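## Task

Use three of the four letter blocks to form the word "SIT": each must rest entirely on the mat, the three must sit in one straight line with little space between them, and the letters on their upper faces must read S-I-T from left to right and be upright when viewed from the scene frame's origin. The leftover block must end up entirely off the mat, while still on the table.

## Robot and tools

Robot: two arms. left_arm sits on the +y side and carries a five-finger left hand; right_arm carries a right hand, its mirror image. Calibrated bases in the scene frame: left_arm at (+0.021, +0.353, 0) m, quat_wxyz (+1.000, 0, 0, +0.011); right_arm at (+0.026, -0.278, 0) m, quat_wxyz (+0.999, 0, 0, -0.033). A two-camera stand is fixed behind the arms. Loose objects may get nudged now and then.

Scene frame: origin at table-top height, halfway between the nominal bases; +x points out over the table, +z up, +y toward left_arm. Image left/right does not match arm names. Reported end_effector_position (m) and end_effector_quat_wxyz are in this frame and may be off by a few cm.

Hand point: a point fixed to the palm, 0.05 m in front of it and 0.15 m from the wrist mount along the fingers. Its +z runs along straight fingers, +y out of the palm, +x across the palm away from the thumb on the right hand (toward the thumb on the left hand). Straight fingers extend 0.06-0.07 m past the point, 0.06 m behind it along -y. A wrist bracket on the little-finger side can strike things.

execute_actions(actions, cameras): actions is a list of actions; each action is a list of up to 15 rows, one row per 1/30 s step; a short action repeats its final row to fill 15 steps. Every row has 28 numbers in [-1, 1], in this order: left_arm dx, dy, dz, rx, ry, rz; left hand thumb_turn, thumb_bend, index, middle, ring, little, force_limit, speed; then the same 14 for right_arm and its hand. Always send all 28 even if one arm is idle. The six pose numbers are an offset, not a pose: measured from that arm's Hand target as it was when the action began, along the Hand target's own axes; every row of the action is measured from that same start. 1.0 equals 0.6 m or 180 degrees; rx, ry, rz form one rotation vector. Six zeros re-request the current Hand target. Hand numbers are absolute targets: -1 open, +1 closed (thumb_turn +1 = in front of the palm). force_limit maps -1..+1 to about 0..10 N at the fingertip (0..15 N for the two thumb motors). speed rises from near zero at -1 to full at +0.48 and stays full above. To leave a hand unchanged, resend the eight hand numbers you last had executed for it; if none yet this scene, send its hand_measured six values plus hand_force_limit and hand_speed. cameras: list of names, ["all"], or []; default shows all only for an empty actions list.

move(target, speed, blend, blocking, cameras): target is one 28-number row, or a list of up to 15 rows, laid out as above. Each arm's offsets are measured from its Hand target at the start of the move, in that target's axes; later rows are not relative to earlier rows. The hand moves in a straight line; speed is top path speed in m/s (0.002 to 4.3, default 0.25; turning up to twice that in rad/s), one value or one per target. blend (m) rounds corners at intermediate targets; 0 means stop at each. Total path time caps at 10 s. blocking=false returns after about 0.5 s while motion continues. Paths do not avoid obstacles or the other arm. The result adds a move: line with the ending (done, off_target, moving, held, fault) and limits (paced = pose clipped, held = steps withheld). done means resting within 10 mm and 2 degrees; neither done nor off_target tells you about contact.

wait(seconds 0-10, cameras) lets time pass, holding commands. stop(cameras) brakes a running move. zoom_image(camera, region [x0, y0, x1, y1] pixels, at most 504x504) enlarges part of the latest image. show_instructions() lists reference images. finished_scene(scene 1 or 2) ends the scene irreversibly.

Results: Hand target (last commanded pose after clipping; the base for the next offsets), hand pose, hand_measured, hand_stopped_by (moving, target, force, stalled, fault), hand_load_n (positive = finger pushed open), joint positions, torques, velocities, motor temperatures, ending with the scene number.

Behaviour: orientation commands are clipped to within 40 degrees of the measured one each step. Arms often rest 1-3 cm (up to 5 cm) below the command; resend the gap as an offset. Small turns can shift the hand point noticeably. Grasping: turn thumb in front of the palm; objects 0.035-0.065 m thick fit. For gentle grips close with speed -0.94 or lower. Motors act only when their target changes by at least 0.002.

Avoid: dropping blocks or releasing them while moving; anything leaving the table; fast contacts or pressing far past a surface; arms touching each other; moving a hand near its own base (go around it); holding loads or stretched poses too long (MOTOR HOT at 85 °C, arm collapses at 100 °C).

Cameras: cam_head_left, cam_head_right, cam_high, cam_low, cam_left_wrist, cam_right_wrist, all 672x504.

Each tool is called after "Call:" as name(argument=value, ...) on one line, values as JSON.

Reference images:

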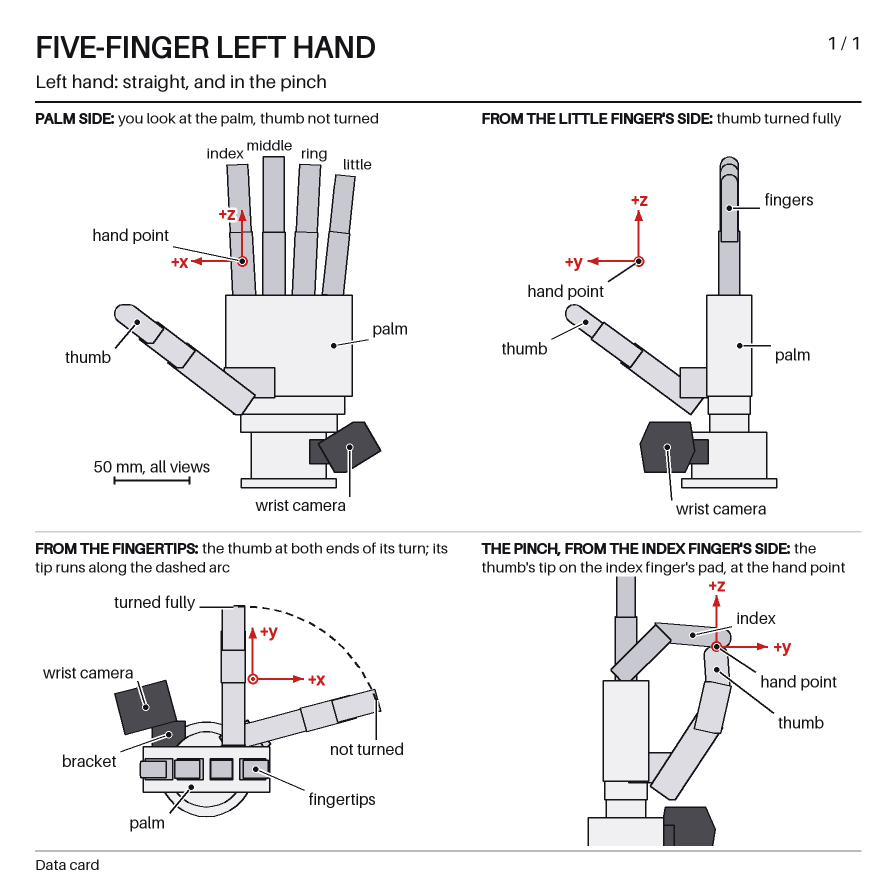

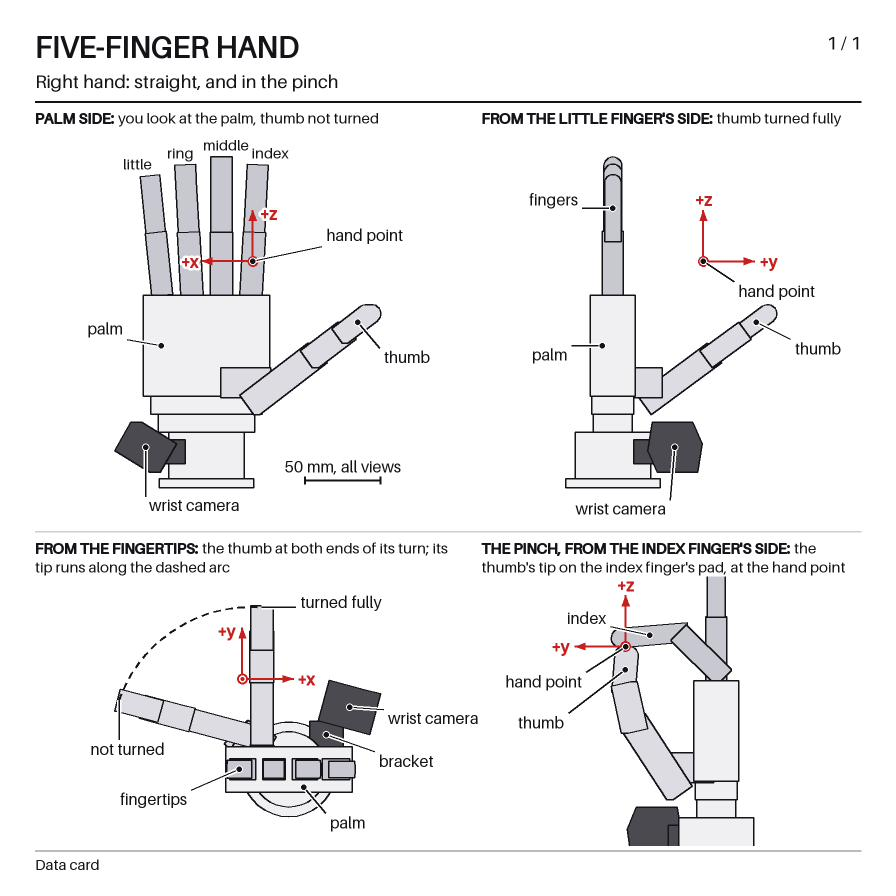

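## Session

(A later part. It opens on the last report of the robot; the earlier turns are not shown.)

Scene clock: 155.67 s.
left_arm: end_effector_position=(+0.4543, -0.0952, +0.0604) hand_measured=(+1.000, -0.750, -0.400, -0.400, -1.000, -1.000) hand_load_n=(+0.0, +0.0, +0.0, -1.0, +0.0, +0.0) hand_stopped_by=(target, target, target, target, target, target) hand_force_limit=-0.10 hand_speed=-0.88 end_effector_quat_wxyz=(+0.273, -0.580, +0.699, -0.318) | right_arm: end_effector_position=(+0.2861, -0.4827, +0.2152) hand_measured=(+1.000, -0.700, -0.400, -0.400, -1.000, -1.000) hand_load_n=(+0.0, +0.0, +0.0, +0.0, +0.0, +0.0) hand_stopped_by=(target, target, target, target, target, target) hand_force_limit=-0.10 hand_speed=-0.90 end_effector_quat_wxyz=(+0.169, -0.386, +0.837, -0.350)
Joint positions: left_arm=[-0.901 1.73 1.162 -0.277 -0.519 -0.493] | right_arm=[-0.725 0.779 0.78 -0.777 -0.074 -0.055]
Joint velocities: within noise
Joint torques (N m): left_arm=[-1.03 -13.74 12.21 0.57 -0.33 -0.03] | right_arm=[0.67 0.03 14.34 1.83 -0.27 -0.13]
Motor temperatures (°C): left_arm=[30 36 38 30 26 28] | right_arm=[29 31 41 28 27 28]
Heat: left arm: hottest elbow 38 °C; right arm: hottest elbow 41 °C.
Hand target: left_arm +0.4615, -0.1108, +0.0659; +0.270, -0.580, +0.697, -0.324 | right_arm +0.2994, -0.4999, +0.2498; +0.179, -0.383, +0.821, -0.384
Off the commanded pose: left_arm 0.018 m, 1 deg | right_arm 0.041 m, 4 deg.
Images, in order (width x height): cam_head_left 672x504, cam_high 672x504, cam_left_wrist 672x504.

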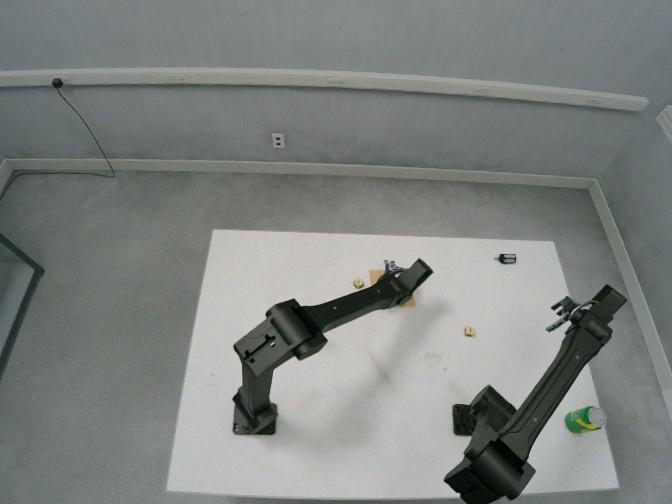

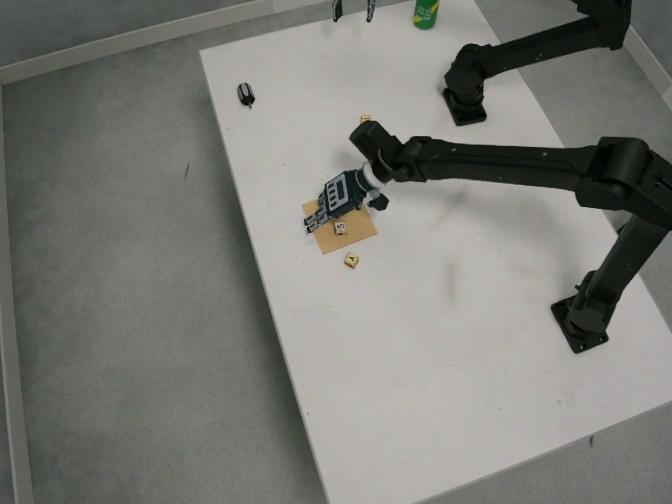

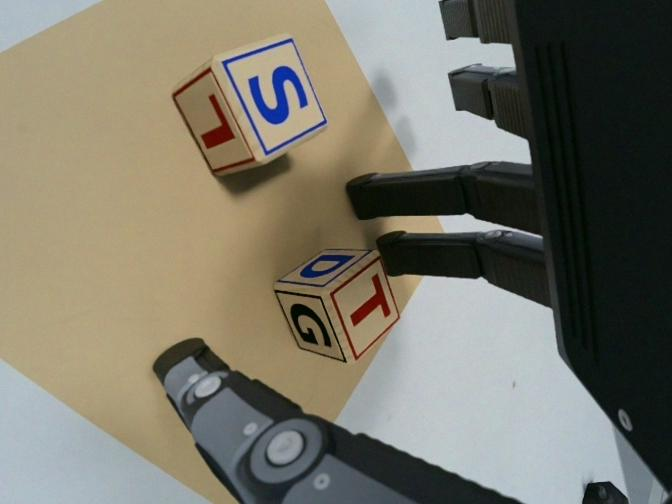

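Call:
move(target=[[0,0,0,0,0,0,1,-0.75,-1,-1,-1,-1,-0.1,-0.6, 0,0,0,0,0,0,1,-0.7,-0.4,-0.4,-1,-1,-0.1,-0.9],[0,-0.166,-0.1393,0,0,0,1,-0.75,-1,-1,-1,-1,-0.1,-0.6, 0.0894,-0.0865,0.0253,0,0,0,1,-0.7,-0.4,-0.4,-1,-1,-0.1,-0.9]], speed=[0.1, 0.2], cameras=["cam_head_left", "cam_left_wrist"])

Scene clock: 159.20 s.
left_arm: end_effector_position=(+0.4540, -0.0952, +0.1726) hand_measured=(+1.000, -0.750, -1.000, -1.000, -1.000, -1.000) hand_load_n=(+0.0, +0.0, +0.0, +0.0, +0.0, +0.0) hand_stopped_by=(target, target, target, target, target, target) hand_force_limit=-0.10 hand_speed=-0.60 end_effector_quat_wxyz=(+0.272, -0.580, +0.705, -0.305) | right_arm: end_effector_position=(+0.2908, -0.5523, +0.2476) hand_measured=(+1.000, -0.700, -0.400, -0.400, -1.000, -1.000) hand_load_n=(+0.0, +0.0, +0.0, +0.5, +0.0, +0.0) hand_stopped_by=(target, target, target, target, target, target) hand_force_limit=-0.10 hand_speed=-0.90 end_effector_quat_wxyz=(+0.176, -0.383, +0.835, -0.353)
Joint positions: left_arm=[-0.901 1.622 1.355 -0.606 -0.518 -0.493] | right_arm=[-0.89 0.944 0.942 -0.777 -0.199 -0.162]
Joint torques (N m): left_arm=[-1.03 -15.15 14.05 0.58 -0.37 -0.03] | right_arm=[0.26 -1.55 14.34 1.52 -0.3 -0.13]
Heat: left arm: hottest elbow 38 °C; right arm: hottest elbow 42 °C.
Hand target: left_arm +0.4616, -0.1108, +0.1961; +0.270, -0.580, +0.697, -0.324 | right_arm +0.2993, -0.5699, +0.2799; +0.179, -0.383, +0.821, -0.384
Off the commanded pose: left_arm 0.029 m, 2 deg | right_arm 0.038 m, 4 deg.
move: off_target (left_arm, right_arm)
Images, in order (width x height): cam_head_left 672x504, cam_left_wrist 672x504.

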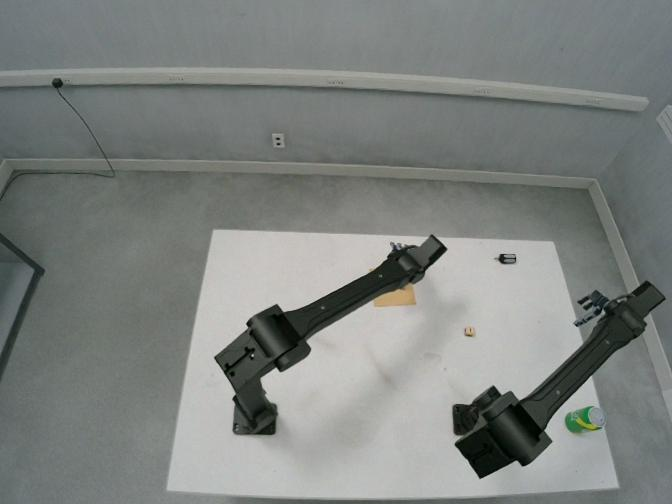

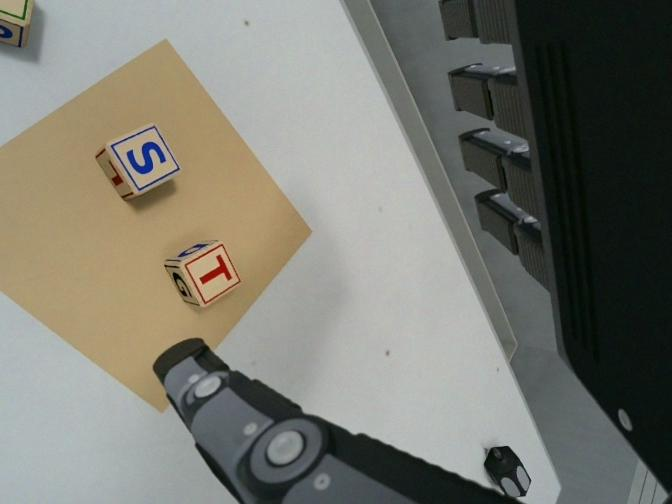

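Call:
move(target=[0.3937,0.2097,-0.0783,0,0.3728,0.3129,1,-0.7,-0.4,-0.4,-1,-1,-0.1,-0.6, 0,0,0,0,0,0,1,-0.7,-0.4,-0.4,-1,-1,-0.1,-0.9], speed=0.4, cameras=["cam_head_left", "cam_left_wrist"])

Scene clock: 162.73 s.
left_arm: end_effector_position=(+0.2986, -0.3050, +0.1127) hand_measured=(+1.000, -0.700, -0.400, -0.400, -1.000, -1.000) hand_load_n=(+0.0, +0.0, +0.0, +0.0, +0.0, +0.0) hand_stopped_by=(target, target, target, target, target, target) hand_force_limit=-0.10 hand_speed=-0.60 end_effector_quat_wxyz=(-0.039, +0.052, +0.911, -0.408) | right_arm: end_effector_position=(+0.2909, -0.5523, +0.2476) hand_measured=(+1.000, -0.700, -0.400, -0.400, -1.000, -1.000) hand_load_n=(+0.0, +0.0, +0.0, -0.5, +0.0, +0.0) hand_stopped_by=(target, target, target, target, target, target) hand_force_limit=-0.10 hand_speed=-0.90 end_effector_quat_wxyz=(+0.176, -0.383, +0.835, -0.353)
Joint positions: left_arm=[-1.064 1.973 1.678 -0.558 0.49 0.456] | right_arm=[-0.89 0.944 0.942 -0.777 -0.2 -0.162]
Joint torques (N m): left_arm=[-1.03 -19.78 14.32 0.59 0.41 0.09] | right_arm=[0.03 -1.03 14.22 1.31 -0.3 -0.1]
Heat: left arm: hottest elbow 39 °C; right arm: hottest elbow 42 °C.
Hand target: left_arm +0.3038, -0.3219, +0.1298; -0.030, +0.064, +0.904, -0.421 | right_arm +0.2993, -0.5698, +0.2799; +0.179, -0.383, +0.821, -0.384
Off the commanded pose: left_arm 0.025 m, 2 deg | right_arm 0.038 m, 4 deg.
move: off_target (left_arm, right_arm)
Images, in order (width x height): cam_head_left 672x504, cam_left_wrist 672x504.

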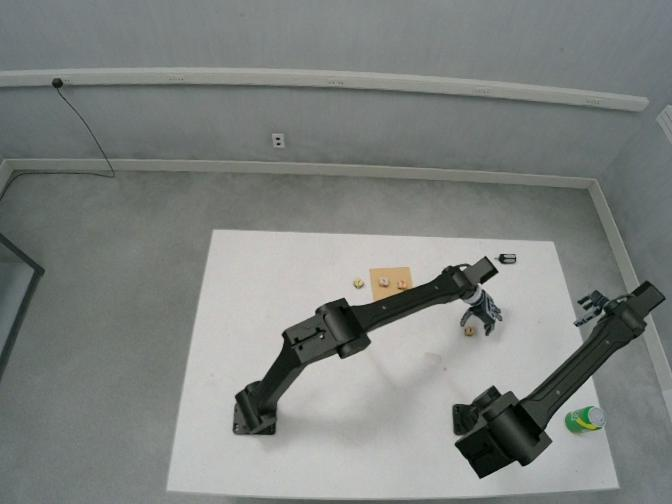

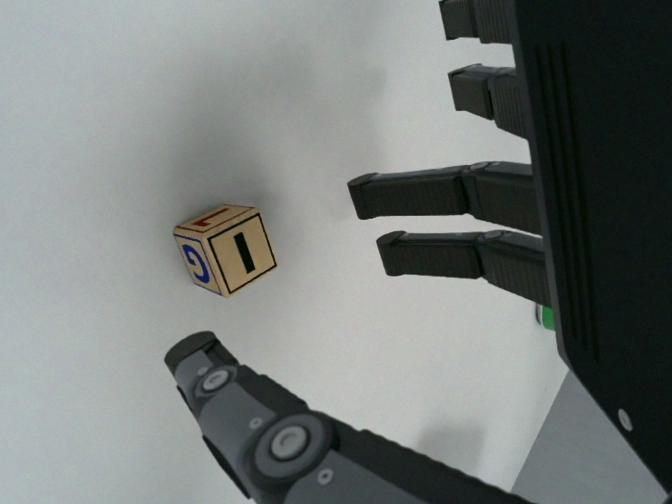

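Call:
move(target=[-0.001,0.0775,0.0497,0,0.017,0.0143,1,-0.7,-0.4,-0.4,-1,-1,-0.1,-0.6, 0,0,0,0,0,0,1,-0.7,-0.4,-0.4,-1,-1,-0.1,-0.9], speed=0.12, cameras=["cam_left_wrist"])

Scene clock: 164.67 s.
left_arm: end_effector_position=(+0.2978, -0.3143, +0.0783) hand_measured=(+1.000, -0.700, -0.400, -0.400, -1.000, -1.000) hand_load_n=(+0.0, +0.0, +0.0, +0.0, +0.0, +0.0) hand_stopped_by=(target, target, target, target, target, target) hand_force_limit=-0.10 hand_speed=-0.60 end_effector_quat_wxyz=(-0.050, +0.093, +0.903, -0.416) | right_arm: end_effector_position=(+0.2909, -0.5523, +0.2476) hand_measured=(+1.000, -0.700, -0.400, -0.400, -1.000, -1.000) hand_load_n=(+0.0, +0.0, +0.0, +0.0, +0.0, +0.0) hand_stopped_by=(target, target, target, target, target, target) hand_force_limit=-0.10 hand_speed=-0.90 end_effector_quat_wxyz=(+0.176, -0.383, +0.835, -0.353)
Joint positions: left_arm=[-1.064 2.034 1.678 -0.507 0.546 0.528] | right_arm=[-0.89 0.944 0.942 -0.777 -0.2 -0.162]
Joint torques (N m): left_arm=[0.21 -20.89 9.25 1.55 0.45 0.07] | right_arm=[0.44 -1.2 14.2 1.63 -0.36 -0.07]
Heat: left arm: hottest elbow 39 °C; right arm: hottest elbow 42 °C.
Hand target: left_arm +0.3054, -0.3150, +0.0752; -0.045, +0.095, +0.901, -0.420 | right_arm +0.2993, -0.5698, +0.2799; +0.179, -0.383, +0.821, -0.384
Off the commanded pose: left_arm 0.008 m, 1 deg | right_arm 0.038 m, 4 deg.
move: off_target (right_arm)
Images, in order (width x height): cam_left_wrist 672x504.

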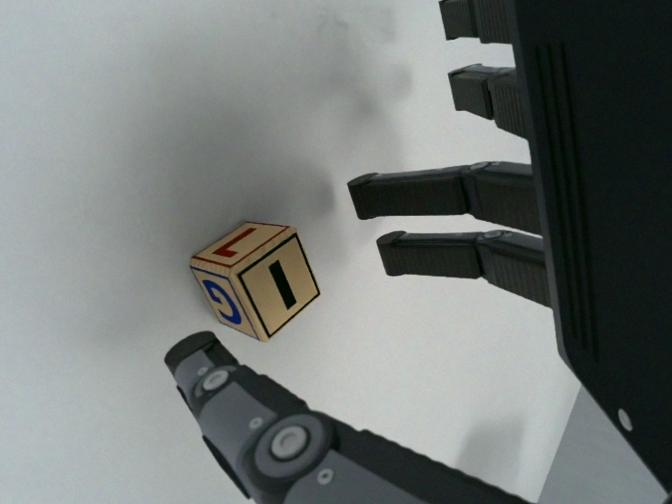

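Call:
move(target=[-0.0067,0.0263,0.0053,0,0,0,1,-0.7,-0.4,-0.4,-1,-1,-0.1,-0.6, 0,0,0,0,0,0,1,-0.7,-0.4,-0.4,-1,-1,-0.1,-0.9], speed=0.08, cameras=["cam_left_wrist"])

Scene clock: 166.20 s.
left_arm: end_effector_position=(+0.3033, -0.3094, +0.0700) hand_measured=(+1.000, -0.700, -0.400, -0.400, -1.000, -1.000) hand_load_n=(+0.0, +0.0, +0.0, +0.0, +0.0, +0.0) hand_stopped_by=(target, target, target, target, target, target) hand_force_limit=-0.10 hand_speed=-0.60 end_effector_quat_wxyz=(-0.048, +0.095, +0.902, -0.419) | right_arm: end_effector_position=(+0.2909, -0.5523, +0.2476) hand_measured=(+1.000, -0.700, -0.400, -0.400, -1.000, -1.000) hand_load_n=(+0.0, +0.0, +0.0, +0.0, +0.0, +0.0) hand_stopped_by=(target, target, target, target, target, target) hand_force_limit=-0.10 hand_speed=-0.90 end_effector_quat_wxyz=(+0.176, -0.383, +0.835, -0.353)
Joint positions: left_arm=[-1.053 2.035 1.655 -0.479 0.554 0.54] | right_arm=[-0.89 0.944 0.942 -0.777 -0.2 -0.162]
Joint torques (N m): left_arm=[0.38 -20.19 8.83 1.57 0.45 0.08] | right_arm=[0.73 -1.49 14.46 1.35 -0.27 -0.08]
Heat: left arm: hottest elbow 39 °C; right arm: hottest elbow 42 °C.
Hand target: left_arm +0.3109, -0.3082, +0.0610; -0.045, +0.095, +0.901, -0.420 | right_arm +0.2993, -0.5698, +0.2799; +0.179, -0.383, +0.821, -0.384
Off the commanded pose: left_arm 0.012 m, 0 deg | right_arm 0.038 m, 4 deg.
move: off_target (left_arm, right_arm)
Images, in order (width x height): cam_left_wrist 672x504.

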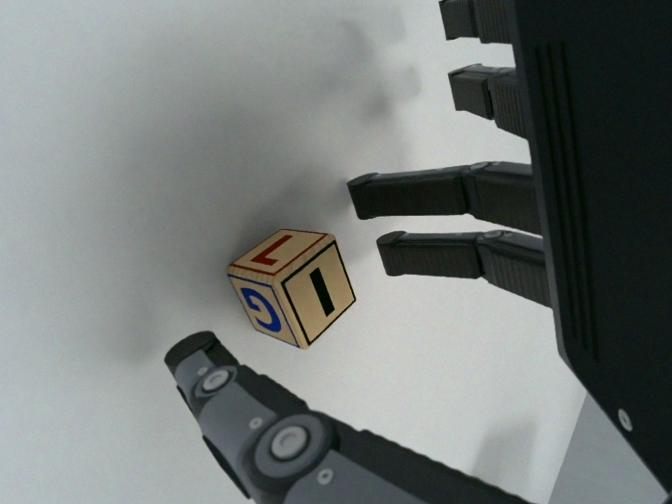

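Call:
move(target=[0,0.0085,0.0071,0,0,0,1,-0.7,-0.4,-0.4,-1,-1,-0.1,-0.6, 0,0,0,0,0,0,1,-0.7,-0.4,-0.4,-1,-1,-0.1,-0.9], speed=0.08, cameras=["cam_left_wrist"])

Scene clock: 167.67 s.
left_arm: end_effector_position=(+0.3033, -0.3097, +0.0636) hand_measured=(+1.000, -0.700, -0.400, -0.400, -1.000, -1.000) hand_load_n=(+0.0, +0.0, +0.0, +0.0, +0.0, +0.0) hand_stopped_by=(target, target, target, target, target, target) hand_force_limit=-0.10 hand_speed=-0.60 end_effector_quat_wxyz=(-0.048, +0.096, +0.901, -0.420) | right_arm: end_effector_position=(+0.2909, -0.5523, +0.2476) hand_measured=(+1.000, -0.700, -0.400, -0.400, -1.000, -1.000) hand_load_n=(+0.0, -0.5, +0.0, +0.0, +0.5, +0.0) hand_stopped_by=(target, target, target, target, target, target) hand_force_limit=-0.10 hand_speed=-0.90 end_effector_quat_wxyz=(+0.176, -0.383, +0.835, -0.353)
Joint positions: left_arm=[-1.053 2.042 1.648 -0.464 0.555 0.54] | right_arm=[-0.89 0.944 0.942 -0.777 -0.2 -0.162]
Joint torques (N m): left_arm=[0.26 -20.13 8.8 1.51 0.43 0.08] | right_arm=[0.15 -0.79 14.28 1.46 -0.29 -0.1]
Heat: left arm: hottest elbow 38 °C; right arm: hottest elbow 42 °C.
Hand target: left_arm +0.3109, -0.3083, +0.0545; -0.045, +0.095, +0.901, -0.420 | right_arm +0.2993, -0.5698, +0.2799; +0.179, -0.383, +0.821, -0.384
Off the commanded pose: left_arm 0.012 m, 0 deg | right_arm 0.038 m, 4 deg.
move: off_target (left_arm, right_arm)
Images, in order (width x height): cam_left_wrist 672x504.

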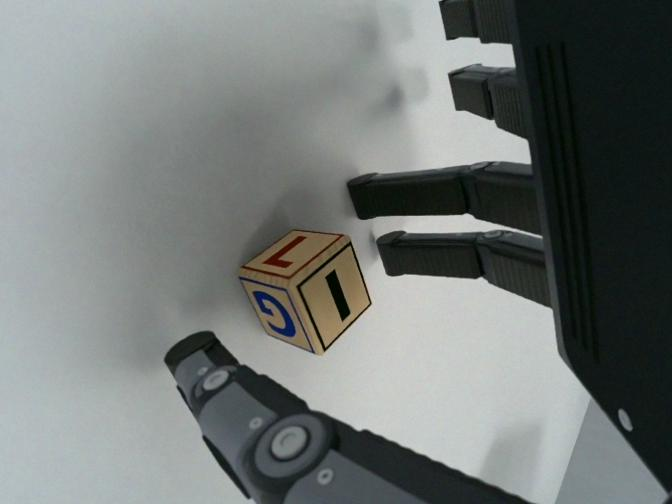

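Call:
move(target=[0,0,0,0,0,0,1,-0.2,0.3,0.3,-1,-1,-0.1,-0.92, 0,0,0,0,0,0,1,-0.7,-0.4,-0.4,-1,-1,-0.1,-0.9], speed=0.08, cameras=["cam_left_wrist"])

Scene clock: 170.20 s.
left_arm: end_effector_position=(+0.3035, -0.3100, +0.0637) hand_measured=(+1.000, -0.460, +0.076, +0.040, -1.000, -1.000) hand_load_n=(-2.5, +7.5, +6.0, +2.5, +0.0, +0.0) hand_stopped_by=(target, force, force, force, target, target) hand_force_limit=-0.10 hand_speed=-0.92 end_effector_quat_wxyz=(-0.047, +0.096, +0.901, -0.420) | right_arm: end_effector_position=(+0.2909, -0.5523, +0.2476) hand_measured=(+1.000, -0.700, -0.400, -0.400, -1.000, -1.000) hand_load_n=(+0.0, +0.0, +0.0, +0.0, +0.0, +0.0) hand_stopped_by=(target, target, target, target, target, target) hand_force_limit=-0.10 hand_speed=-0.90 end_effector_quat_wxyz=(+0.176, -0.383, +0.835, -0.353)
Joint positions: left_arm=[-1.053 2.042 1.648 -0.463 0.556 0.541] | right_arm=[-0.89 0.944 0.942 -0.777 -0.2 -0.162]
Joint torques (N m): left_arm=[0.32 -20.13 8.79 1.5 0.42 0.09] | right_arm=[0.21 -0.62 14.28 1.2 -0.34 -0.06]
Heat: left arm: hottest elbow 38 °C; right arm: hottest elbow 42 °C.
Hand target: left_arm +0.3109, -0.3082, +0.0545; -0.045, +0.095, +0.901, -0.420 | right_arm +0.2993, -0.5698, +0.2799; +0.179, -0.383, +0.821, -0.384
Off the commanded pose: left_arm 0.012 m, 0 deg | right_arm 0.038 m, 4 deg.
move: off_target (left_arm, right_arm)
Images, in order (width x height): cam_left_wrist 672x504.

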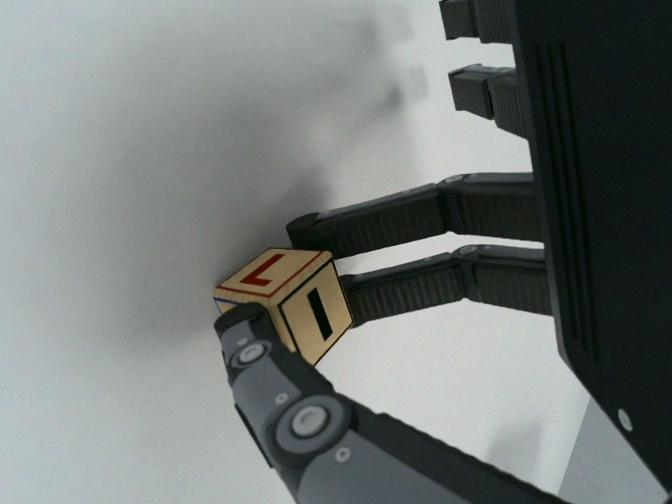

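Call:
move(target=[[0,-0.0958,-0.0804,0,0,0,1,-0.2,0.3,0.3,-1,-1,-0.1,-0.92, 0,0,0,0,0,0,1,-0.7,-0.4,-0.4,-1,-1,-0.1,-0.9],[-0.1862,0.0252,-0.2373,0,-0.017,-0.0143,1,-0.2,0.3,0.3,-1,-1,-0.1,-0.92, 0,0,0,0,0,0,1,-0.7,-0.4,-0.4,-1,-1,-0.1,-0.9]], speed=[0.12, 0.25], blend=[0.02, 0], cameras=["cam_left_wrist", "cam_head_left"])

Scene clock: 173.00 s.
left_arm: end_effector_position=(+0.4358, -0.2013, +0.1170) hand_measured=(+1.000, -0.460, +0.076, +0.040, -1.000, -1.000) hand_load_n=(-2.0, +8.0, +6.0, +2.5, +0.0, +0.0) hand_stopped_by=(target, force, force, force, target, target) hand_force_limit=-0.10 hand_speed=-0.92 end_effector_quat_wxyz=(-0.042, +0.051, +0.910, -0.410) | right_arm: end_effector_position=(+0.2909, -0.5523, +0.2476) hand_measured=(+1.000, -0.700, -0.400, -0.400, -1.000, -1.000) hand_load_n=(+0.0, +0.0, +0.0, +0.0, +0.0, +0.0) hand_stopped_by=(target, target, target, target, target, target) hand_force_limit=-0.10 hand_speed=-0.90 end_effector_quat_wxyz=(+0.176, -0.383, +0.835, -0.353)
Joint positions: left_arm=[-0.795 1.995 1.74 -0.735 0.661 0.705] | right_arm=[-0.89 0.944 0.942 -0.777 -0.2 -0.162]
Joint torques (N m): left_arm=[-0.91 -20.13 14.15 0.43 0.55 0.09] | right_arm=[0.03 -1.9 14.04 1.4 -0.31 -0.11]
Heat: left arm: hottest elbow 38 °C; right arm: hottest elbow 42 °C.
Hand target: left_arm +0.4450, -0.2154, +0.1342; -0.030, +0.064, +0.904, -0.421 | right_arm +0.2993, -0.5698, +0.2799; +0.179, -0.383, +0.821, -0.384
Off the commanded pose: left_arm 0.024 m, 2 deg | right_arm 0.038 m, 4 deg.
move: off_target (left_arm, right_arm)
Images, in order (width x height): cam_head_left 672x504, cam_left_wrist 672x504.

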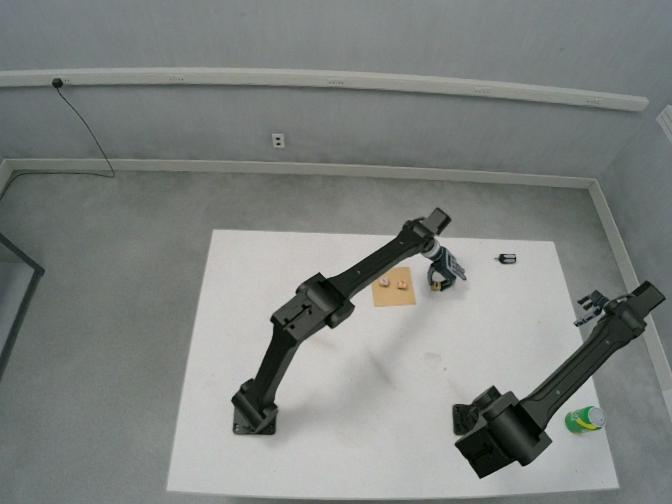

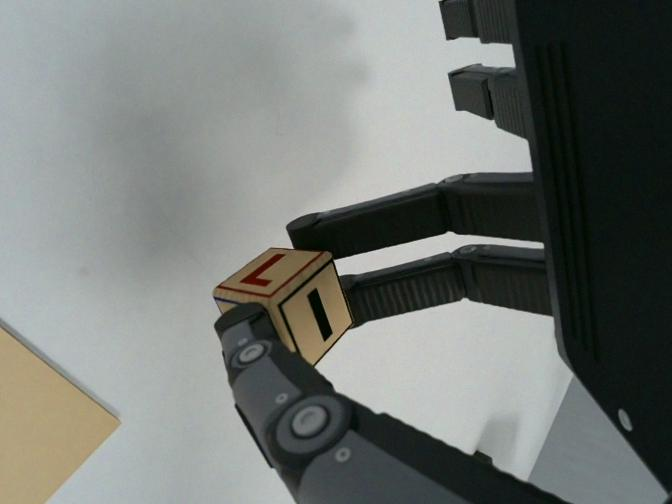

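Call:
move(target=[0,0.0945,0.0793,0,0,0,1,-0.2,0.3,0.3,-1,-1,-0.1,-0.92, 0,0,0,0,0,0,1,-0.7,-0.4,-0.4,-1,-1,-0.1,-0.9], speed=0.12, cameras=["cam_left_wrist"])

Scene clock: 175.50 s.
left_arm: end_effector_position=(+0.4450, -0.2106, +0.0626) hand_measured=(+1.000, -0.460, +0.076, +0.040, -1.000, -1.000) hand_load_n=(-1.0, +7.5, +4.5, +3.5, +0.0, +0.0) hand_stopped_by=(target, force, force, force, target, target) hand_force_limit=-0.10 hand_speed=-0.92 end_effector_quat_wxyz=(-0.034, +0.056, +0.906, -0.418) | right_arm: end_effector_position=(+0.2909, -0.5523, +0.2476) hand_measured=(+1.000, -0.700, -0.400, -0.400, -1.000, -1.000) hand_load_n=(+0.0, +0.0, +0.0, +0.0, +0.0, +0.0) hand_stopped_by=(target, target, target, target, target, target) hand_force_limit=-0.10 hand_speed=-0.90 end_effector_quat_wxyz=(+0.176, -0.383, +0.835, -0.353)
Joint positions: left_arm=[-0.795 2.062 1.693 -0.597 0.663 0.707] | right_arm=[-0.89 0.944 0.942 -0.777 -0.2 -0.162]
Joint torques (N m): left_arm=[-0.85 -20.95 9.1 1.4 0.47 0.08] | right_arm=[0.21 -1.9 14 1.24 -0.31 -0.07]
Heat: left arm: hottest elbow 38 °C; right arm: hottest elbow 42 °C.
Hand target: left_arm +0.4450, -0.2154, +0.0602; -0.030, +0.064, +0.904, -0.421 | right_arm +0.2993, -0.5698, +0.2799; +0.179, -0.383, +0.821, -0.384
Off the commanded pose: left_arm 0.005 m, 1 deg | right_arm 0.038 m, 4 deg.
move: off_target (right_arm)
Images, in order (width x height): cam_left_wrist 672x504.

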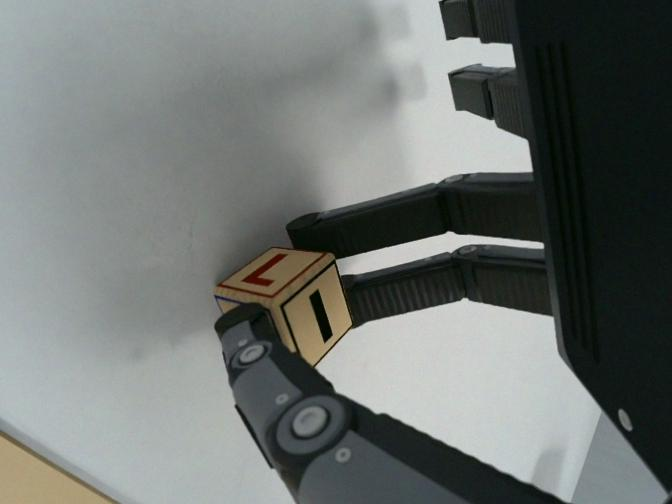

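Call:
move(target=[0,0.0064,0.0054,0,0,0,1,-0.2,0.3,0.3,-1,-1,-0.1,-0.92, 0,0,0,0,0,0,1,-0.7,-0.4,-0.4,-1,-1,-0.1,-0.9], speed=0.1)

Scene clock: 176.37 s.
left_arm: end_effector_position=(+0.4467, -0.2123, +0.0634) hand_measured=(+1.000, -0.460, +0.076, +0.040, -1.000, -1.000) hand_load_n=(-1.0, +7.5, +4.5, +4.0, +0.0, +0.0) hand_stopped_by=(target, force, force, force, target, target) hand_force_limit=-0.10 hand_speed=-0.92 end_effector_quat_wxyz=(-0.030, +0.058, +0.905, -0.421) | right_arm: end_effector_position=(+0.2909, -0.5523, +0.2476) hand_measured=(+1.000, -0.700, -0.400, -0.400, -1.000, -1.000) hand_load_n=(+0.0, +0.0, +0.0, +0.0, +0.0, +0.0) hand_stopped_by=(target, target, target, target, target, target) hand_force_limit=-0.10 hand_speed=-0.90 end_effector_quat_wxyz=(+0.176, -0.383, +0.835, -0.353)
Joint positions: left_arm=[-0.795 2.062 1.693 -0.586 0.663 0.707] | right_arm=[-0.89 0.944 0.942 -0.777 -0.2 -0.162]
Joint torques (N m): left_arm=[-0.97 -20.66 8.59 1.43 0.47 0.08] | right_arm=[0.21 -1.55 14.3 1.24 -0.28 -0.11]
Heat: left arm: hottest elbow 38 °C; right arm: hottest elbow 43 °C.
Hand target: left_arm +0.4450, -0.2154, +0.0552; -0.030, +0.064, +0.904, -0.421 | right_arm +0.2993, -0.5698, +0.2799; +0.179, -0.383, +0.821, -0.384
Off the commanded pose: left_arm 0.009 m, 1 deg | right_arm 0.038 m, 4 deg.
move: off_target (right_arm)

Call:
move(target=[[0,0,0,0,0,0,1,-0.75,-0.4,-0.4,-1,-1,-0.1,-0.85, 0,0,0,0,0,0,1,-0.7,-0.4,-0.4,-1,-1,-0.1,-0.9],[0,0,0,0,0,0,1,-0.75,-1,-1,-1,-1,-0.1,-0.5, 0,0,0,0,0,0,1,-0.7,-0.4,-0.4,-1,-1,-0.1,-0.9],[0,-0.1149,-0.0965,0,0,0,1,-0.75,-1,-1,-1,-1,-0.1,-0.5, 0,0,0,0,0,0,1,-0.7,-0.4,-0.4,-1,-1,-0.1,-0.9],[-0.0167,-0.108,-0.0917,0,-0.383,-0.3215,1,-0.7,-0.4,-0.4,-1,-1,-0.1,-0.5, 0,0,0,0,0,0,1,-0.7,-0.4,-0.4,-1,-1,-0.1,-0.9]], speed=[0.1, 0.1, 0.2, 0.4], cameras=["cam_left_wrist", "cam_head_left"])

Scene clock: 185.00 s.
left_arm: end_effector_position=(+0.4495, -0.1972, +0.1222) hand_measured=(+1.000, -0.700, -0.400, -0.400, -1.000, -1.000) hand_load_n=(+0.0, +0.0, +0.0, +0.0, +0.0, +0.0) hand_stopped_by=(target, target, target, target, target, target) hand_force_limit=-0.10 hand_speed=-0.50 end_effector_quat_wxyz=(+0.281, -0.593, +0.692, -0.301) | right_arm: end_effector_position=(+0.2909, -0.5523, +0.2476) hand_measured=(+1.000, -0.700, -0.400, -0.400, -1.000, -1.000) hand_load_n=(+0.0, +0.0, +0.0, +0.0, +0.0, +0.0) hand_stopped_by=(target, target, target, target, target, target) hand_force_limit=-0.10 hand_speed=-0.90 end_effector_quat_wxyz=(+0.176, -0.383, +0.835, -0.353)
Joint positions: left_arm=[-1.022 1.872 1.566 -0.643 -0.622 -0.642] | right_arm=[-0.89 0.944 0.942 -0.777 -0.2 -0.162]
Joint torques (N m): left_arm=[-1.2 -17.9 14.08 0.47 -0.56 -0.05] | right_arm=[0.32 -0.62 14.06 1.18 -0.33 -0.09]
Heat: left arm: hottest elbow 38 °C; right arm: hottest elbow 43 °C.
Hand target: left_arm +0.4551, -0.2163, +0.1400; +0.277, -0.594, +0.684, -0.318 | right_arm +0.2993, -0.5698, +0.2799; +0.179, -0.383, +0.821, -0.384
Off the commanded pose: left_arm 0.027 m, 2 deg | right_arm 0.038 m, 4 deg.
move: off_target (left_arm, right_arm); target 4's new numbers were sent with left_arm's hand 0.027 m and 2 deg from that target
Images, in order (width x height): cam_head_left 672x504, cam_left_wrist 672x504.

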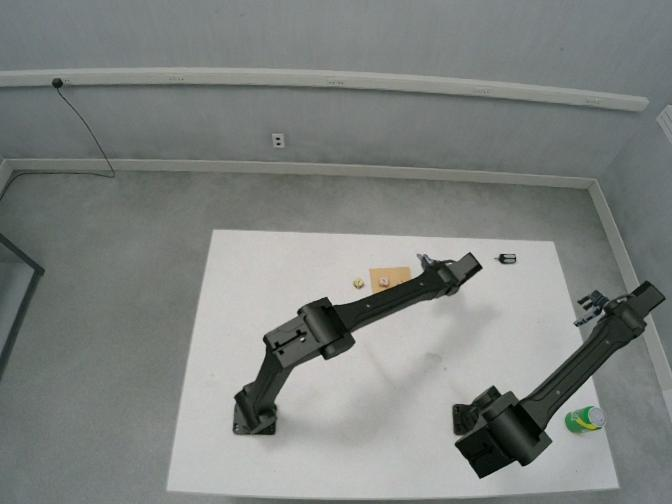

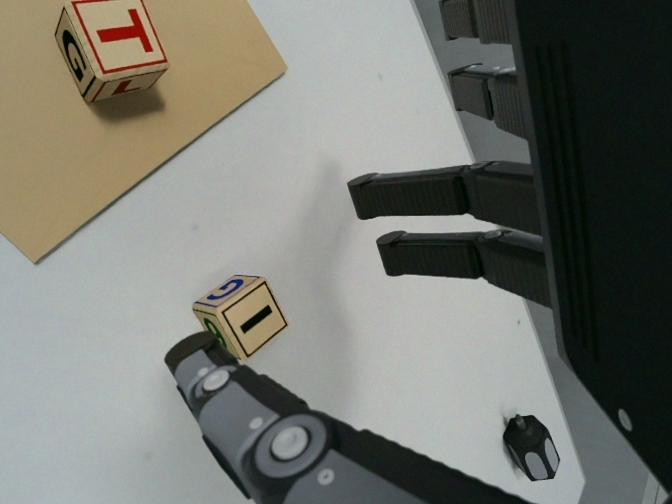

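Call:
move(target=[0.025,0.0853,0.054,0,0,0,1,-0.7,-0.4,-0.4,-1,-1,-0.1,-0.5, 0,0,0,0,0,0,1,-0.7,-0.4,-0.4,-1,-1,-0.1,-0.9], speed=0.14, cameras=["cam_left_wrist"])

Scene clock: 186.70 s.
left_arm: end_effector_position=(+0.4468, -0.2228, +0.0811) hand_measured=(+1.000, -0.700, -0.400, -0.400, -1.000, -1.000) hand_load_n=(+0.0, +0.0, +0.0, +0.0, +0.0, +0.0) hand_stopped_by=(target, target, target, target, target, target) hand_force_limit=-0.10 hand_speed=-0.50 end_effector_quat_wxyz=(+0.279, -0.594, +0.687, -0.311) | right_arm: end_effector_position=(+0.2909, -0.5523, +0.2476) hand_measured=(+1.000, -0.700, -0.400, -0.400, -1.000, -1.000) hand_load_n=(+0.0, +0.0, +0.0, +0.0, +0.0, +0.0) hand_stopped_by=(target, target, target, target, target, target) hand_force_limit=-0.10 hand_speed=-0.90 end_effector_quat_wxyz=(+0.176, -0.383, +0.835, -0.353)
Joint positions: left_arm=[-1.048 1.951 1.566 -0.557 -0.637 -0.666] | right_arm=[-0.89 0.944 0.942 -0.777 -0.2 -0.162]
Joint torques (N m): left_arm=[-1.14 -19.14 9.16 1.4 -0.56 -0.05] | right_arm=[0.5 -1.49 14.37 1.46 -0.32 -0.09]
Heat: left arm: hottest shoulder 38 °C; right arm: hottest elbow 43 °C.
Hand target: left_arm +0.4449, -0.2300, +0.0801; +0.277, -0.594, +0.684, -0.319 | right_arm +0.2993, -0.5698, +0.2799; +0.179, -0.383, +0.821, -0.384
Off the commanded pose: left_arm 0.008 m, 1 deg | right_arm 0.038 m, 4 deg.
move: off_target (right_arm)
Images, in order (width x height): cam_left_wrist 672x504.

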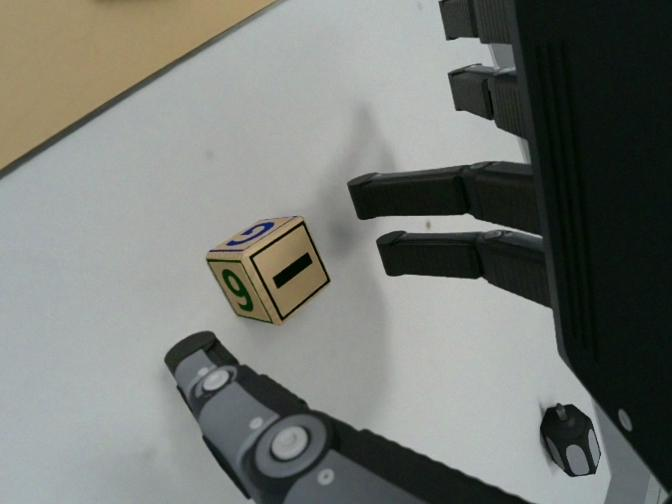

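Call:
move(target=[-0.0228,0.0027,0.0228,0,0,0,1,-0.7,-0.4,-0.4,-1,-1,-0.1,-0.5, 0,0,0,0,0,0,1,-0.7,-0.4,-0.4,-1,-1,-0.1,-0.9], speed=0.08, cameras=["cam_left_wrist"])

Scene clock: 188.13 s.
left_arm: end_effector_position=(+0.4495, -0.2207, +0.0730) hand_measured=(+1.000, -0.700, -0.400, -0.400, -1.000, -1.000) hand_load_n=(+0.0, +0.0, +0.0, +0.0, +0.0, +0.0) hand_stopped_by=(target, target, target, target, target, target) hand_force_limit=-0.10 hand_speed=-0.50 end_effector_quat_wxyz=(+0.275, -0.594, +0.686, -0.318) | right_arm: end_effector_position=(+0.2909, -0.5523, +0.2476) hand_measured=(+1.000, -0.700, -0.400, -0.400, -1.000, -1.000) hand_load_n=(+0.0, +0.0, +0.0, +0.0, +0.0, +0.0) hand_stopped_by=(target, target, target, target, target, target) hand_force_limit=-0.10 hand_speed=-0.90 end_effector_quat_wxyz=(+0.176, -0.383, +0.835, -0.353)
Joint positions: left_arm=[-1.041 1.951 1.538 -0.51 -0.626 -0.659] | right_arm=[-0.89 0.944 0.942 -0.777 -0.2 -0.162]
Joint torques (N m): left_arm=[0.32 -19.43 8.58 1.51 -0.4 0.1] | right_arm=[-0.15 -1.55 14.26 1.32 -0.27 -0.14]
Heat: left arm: hottest shoulder 38 °C; right arm: hottest elbow 43 °C.
Hand target: left_arm +0.4562, -0.2178, +0.0701; +0.277, -0.594, +0.684, -0.319 | right_arm +0.2993, -0.5698, +0.2799; +0.179, -0.383, +0.821, -0.384
Off the commanded pose: left_arm 0.008 m, 0 deg | right_arm 0.038 m, 4 deg.
move: off_target (right_arm)
Images, in order (width x height): cam_left_wrist 672x504.

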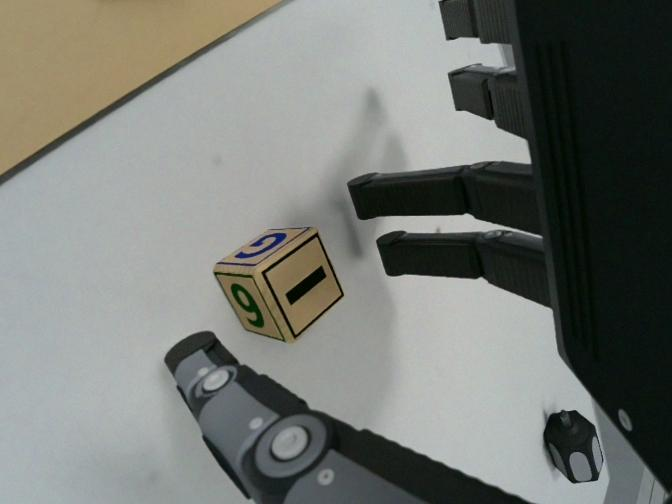

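Call:
move(target=[[0,0.0124,0.0104,0,0,0,1,-0.7,-0.4,-0.4,-1,-1,-0.1,-0.5, 0,0,0,0,0,0,1,-0.7,-0.4,-0.4,-1,-1,-0.1,-0.9],[0,0.0124,0.0104,0,0,0,1,-0.2,0.3,0.3,-1,-1,-0.1,-0.92, 0,0,0,0,0,0,1,-0.7,-0.4,-0.4,-1,-1,-0.1,-0.9]], speed=0.08, cameras=["cam_left_wrist"])

Scene clock: 193.00 s.
left_arm: end_effector_position=(+0.4547, -0.2212, +0.0697) hand_measured=(+1.000, -0.312, +0.300, +0.300, -1.000, -1.000) hand_load_n=(+0.5, +6.5, +0.0, +1.5, +0.0, +0.0) hand_stopped_by=(target, force, target, target, target, target) hand_force_limit=-0.10 hand_speed=-0.92 end_effector_quat_wxyz=(+0.275, -0.596, +0.680, -0.326) | right_arm: end_effector_position=(+0.2909, -0.5523, +0.2476) hand_measured=(+1.000, -0.700, -0.400, -0.400, -1.000, -1.000) hand_load_n=(+0.0, +0.0, +0.0, +0.0, +0.0, -0.5) hand_stopped_by=(target, target, target, target, target, target) hand_force_limit=-0.10 hand_speed=-0.90 end_effector_quat_wxyz=(+0.176, -0.383, +0.835, -0.353)
Joint positions: left_arm=[-1.035 1.955 1.526 -0.474 -0.626 -0.658] | right_arm=[-0.89 0.944 0.942 -0.777 -0.2 -0.162]
Joint torques (N m): left_arm=[-0.15 -19.02 8.62 0.9 -0.4 0.09] | right_arm=[0.62 -0.56 13.94 1.18 -0.33 -0.07]
Heat: left arm: hottest shoulder 38 °C; right arm: hottest elbow 44 °C.
Hand target: left_arm +0.4561, -0.2179, +0.0604; +0.277, -0.594, +0.685, -0.319 | right_arm +0.2993, -0.5698, +0.2799; +0.179, -0.383, +0.821, -0.384
Off the commanded pose: left_arm 0.010 m, 1 deg | right_arm 0.038 m, 4 deg.
move: off_target (right_arm); target 2's new numbers were sent with left_arm's hand 0.012 m and 0 deg from that target
Images, in order (width x height): cam_left_wrist 672x504.

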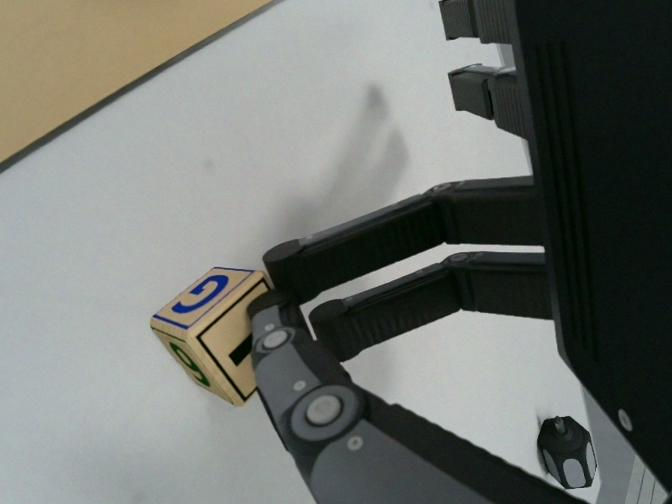

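Call:
move(target=[0,0,0,0,0,0,1,-0.7,-0.4,-0.4,-1,-1,-0.1,-0.85, 0,0,0,0,0,0,1,-0.7,-0.4,-0.4,-1,-1,-0.1,-0.9], speed=0.08, cameras=["cam_left_wrist"])

Scene clock: 195.30 s.
left_arm: end_effector_position=(+0.4552, -0.2216, +0.0736) hand_measured=(+1.000, -0.700, -0.400, -0.400, -1.000, -1.000) hand_load_n=(+0.0, +0.0, +0.0, +0.0, +0.0, +0.0) hand_stopped_by=(target, target, target, target, target, target) hand_force_limit=-0.10 hand_speed=-0.85 end_effector_quat_wxyz=(+0.274, -0.596, +0.679, -0.329) | right_arm: end_effector_position=(+0.2909, -0.5523, +0.2476) hand_measured=(+1.000, -0.700, -0.400, -0.400, -1.000, -1.000) hand_load_n=(+0.0, +0.0, +0.0, +0.0, +0.0, +0.0) hand_stopped_by=(target, target, target, target, target, target) hand_force_limit=-0.10 hand_speed=-0.90 end_effector_quat_wxyz=(+0.176, -0.383, +0.835, -0.353)
Joint positions: left_arm=[-1.035 1.949 1.526 -0.473 -0.626 -0.657] | right_arm=[-0.89 0.944 0.942 -0.777 -0.2 -0.162]
Joint torques (N m): left_arm=[-0.15 -18.26 8.61 0.87 -0.38 0.09] | right_arm=[0.21 -1.79 14.22 1.37 -0.32 -0.08]
Heat: left arm: hottest shoulder 38 °C; right arm: hottest elbow 44 °C.
Hand target: left_arm +0.4561, -0.2179, +0.0604; +0.277, -0.594, +0.684, -0.319 | right_arm +0.2993, -0.5698, +0.2799; +0.179, -0.383, +0.821, -0.384
Off the commanded pose: left_arm 0.014 m, 1 deg | right_arm 0.038 m, 4 deg.
move: off_target (left_arm, right_arm)
Images, in order (width x height): cam_left_wrist 672x504.

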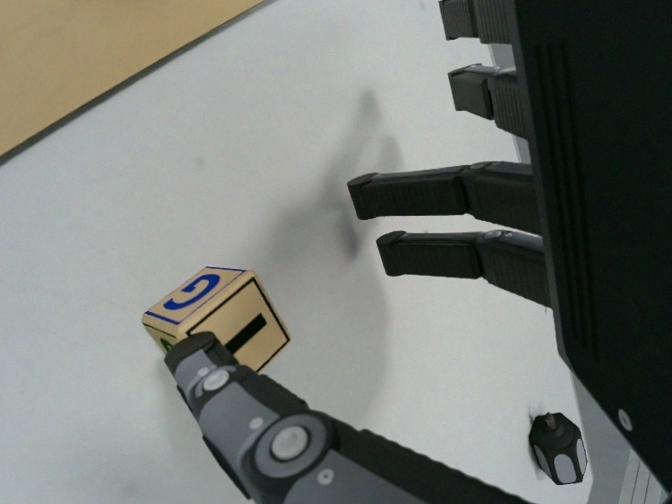

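Call:
move(target=[[0,-0.0766,-0.0643,0,0,0,1,-0.7,-0.4,-0.4,-1,-1,-0.1,-0.85, 0,0,0,0,0,0,1,-0.7,-0.4,-0.4,-1,-1,-0.1,-0.9],[0.0237,-0.0205,-0.079,0,0,0,1,-0.7,-0.4,-0.4,-1,-1,-0.1,-0.85, 0,0,0,0,0,0,1,-0.7,-0.4,-0.4,-1,-1,-0.1,-0.9]], speed=0.15, cameras=["cam_left_wrist"])

Scene clock: 197.73 s.
left_arm: end_effector_position=(+0.4244, -0.2212, +0.0925) hand_measured=(+1.000, -0.700, -0.400, -0.400, -1.000, -1.000) hand_load_n=(+0.0, +0.0, +0.0, +0.0, +0.0, +0.0) hand_stopped_by=(target, target, target, target, target, target) hand_force_limit=-0.10 hand_speed=-0.85 end_effector_quat_wxyz=(+0.280, -0.591, +0.691, -0.308) | right_arm: end_effector_position=(+0.2909, -0.5523, +0.2476) hand_measured=(+1.000, -0.700, -0.400, -0.400, -1.000, -1.000) hand_load_n=(+0.5, +0.0, +0.0, +0.0, +0.0, +0.0) hand_stopped_by=(target, target, target, target, target, target) hand_force_limit=-0.10 hand_speed=-0.90 end_effector_quat_wxyz=(+0.176, -0.383, +0.835, -0.353)
Joint positions: left_arm=[-1.078 1.914 1.545 -0.598 -0.651 -0.691] | right_arm=[-0.89 0.944 0.942 -0.777 -0.2 -0.162]
Joint torques (N m): left_arm=[-0.73 -19.66 9.85 1.13 -0.59 -0.04] | right_arm=[0.32 -1.61 14.26 1.35 -0.35 -0.11]
Heat: left arm: hottest shoulder 38 °C; right arm: hottest elbow 44 °C.
Hand target: left_arm +0.4261, -0.2279, +0.1003; +0.277, -0.594, +0.684, -0.319 | right_arm +0.2993, -0.5698, +0.2799; +0.179, -0.383, +0.821, -0.384
Off the commanded pose: left_arm 0.011 m, 2 deg | right_arm 0.038 m, 4 deg.
move: off_target (left_arm, right_arm)
Images, in order (width x height): cam_left_wrist 672x504.

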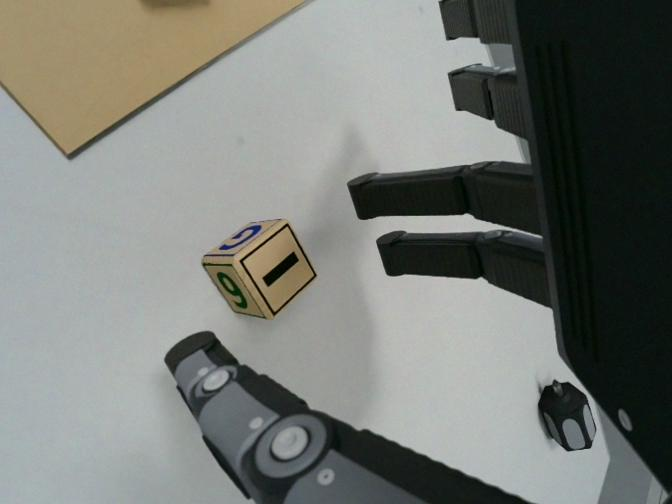

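Call:
move(target=[0,0.054,0.0453,0,0,0,1,-0.7,-0.4,-0.4,-1,-1,-0.1,-0.85, 0,0,0,0,0,0,1,-0.7,-0.4,-0.4,-1,-1,-0.1,-0.9], speed=0.12, cameras=["cam_left_wrist"])

Scene clock: 199.30 s.
left_arm: end_effector_position=(+0.4262, -0.2235, +0.0609) hand_measured=(+1.000, -0.700, -0.400, -0.400, -1.000, -1.000) hand_load_n=(+0.0, +0.0, +0.0, +0.0, +0.0, +0.0) hand_stopped_by=(target, target, target, target, target, target) hand_force_limit=-0.10 hand_speed=-0.85 end_effector_quat_wxyz=(+0.279, -0.593, +0.687, -0.314) | right_arm: end_effector_position=(+0.2909, -0.5523, +0.2476) hand_measured=(+1.000, -0.700, -0.400, -0.400, -1.000, -1.000) hand_load_n=(+0.0, +0.0, +0.0, +0.0, +0.0, +0.0) hand_stopped_by=(target, target, target, target, target, target) hand_force_limit=-0.10 hand_speed=-0.90 end_effector_quat_wxyz=(+0.176, -0.383, +0.835, -0.353)
Joint positions: left_arm=[-1.078 1.948 1.503 -0.508 -0.654 -0.693] | right_arm=[-0.89 0.944 0.942 -0.777 -0.2 -0.162]
Joint torques (N m): left_arm=[-0.79 -18.73 8.75 1.37 -0.48 -0.05] | right_arm=[0.09 -1.14 14.09 1.44 -0.3 -0.11]
Heat: left arm: hottest shoulder 38 °C; right arm: hottest elbow 44 °C.
Hand target: left_arm +0.4260, -0.2279, +0.0579; +0.277, -0.594, +0.684, -0.319 | right_arm +0.2993, -0.5698, +0.2799; +0.179, -0.383, +0.821, -0.384
Off the commanded pose: left_arm 0.005 m, 1 deg | right_arm 0.038 m, 4 deg.
move: off_target (right_arm)
Images, in order (width x height): cam_left_wrist 672x504.

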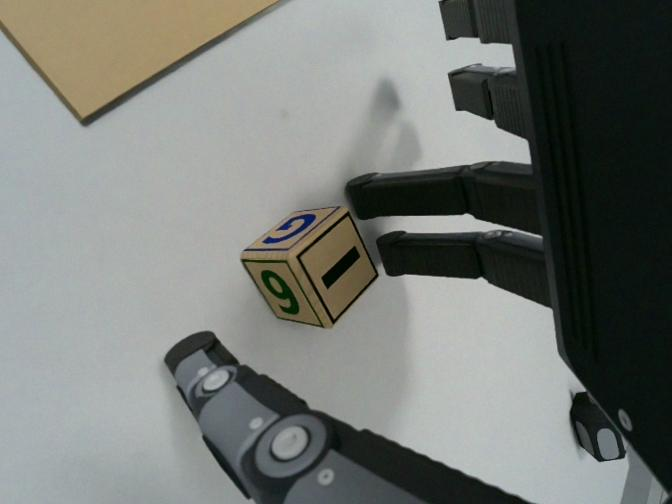

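Call:
move(target=[[-0.0207,-0.0528,-0.0278,0,0,0,1,-0.7,-0.4,-0.4,-1,-1,-0.1,-0.85, 0,0,0,0,0,0,1,-0.7,-0.4,-0.4,-1,-1,-0.1,-0.9],[-0.0207,-0.0107,0.0075,0,0,0,1,-0.7,-0.4,-0.4,-1,-1,-0.1,-0.85, 0,0,0,0,0,0,1,-0.7,-0.4,-0.4,-1,-1,-0.1,-0.9]], speed=0.1, cameras=["cam_left_wrist"])

Scene clock: 201.90 s.
left_arm: end_effector_position=(+0.4290, -0.2191, +0.0662) hand_measured=(+1.000, -0.700, -0.400, -0.400, -1.000, -1.000) hand_load_n=(+0.0, +0.0, -0.5, +0.0, +0.0, +0.0) hand_stopped_by=(target, target, target, target, target, target) hand_force_limit=-0.10 hand_speed=-0.85 end_effector_quat_wxyz=(+0.275, -0.594, +0.685, -0.320) | right_arm: end_effector_position=(+0.2909, -0.5523, +0.2476) hand_measured=(+1.000, -0.700, -0.400, -0.400, -1.000, -1.000) hand_load_n=(+0.0, +0.0, +0.0, +0.0, +0.0, +0.0) hand_stopped_by=(target, target, target, target, target, target) hand_force_limit=-0.10 hand_speed=-0.90 end_effector_quat_wxyz=(+0.176, -0.383, +0.835, -0.353)
Joint positions: left_arm=[-1.068 1.929 1.485 -0.49 -0.642 -0.686] | right_arm=[-0.89 0.944 0.942 -0.777 -0.2 -0.162]
Joint torques (N m): left_arm=[0.26 -18.32 8.54 1.4 -0.42 0.09] | right_arm=[-0.03 -0.85 14.42 1.52 -0.35 -0.07]
Heat: left arm: hottest shoulder 38 °C; right arm: hottest elbow 44 °C.
Hand target: left_arm +0.4353, -0.2166, +0.0601; +0.277, -0.594, +0.684, -0.319 | right_arm +0.2993, -0.5698, +0.2799; +0.179, -0.383, +0.821, -0.384
Off the commanded pose: left_arm 0.009 m, 0 deg | right_arm 0.038 m, 4 deg.
move: off_target (right_arm)
Images, in order (width x height): cam_left_wrist 672x504.

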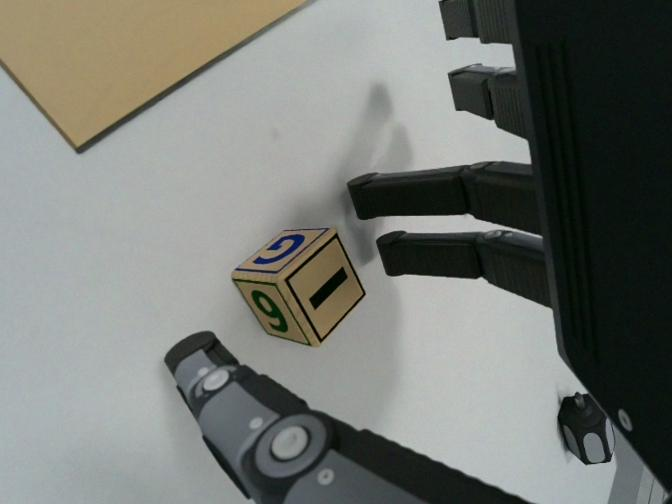

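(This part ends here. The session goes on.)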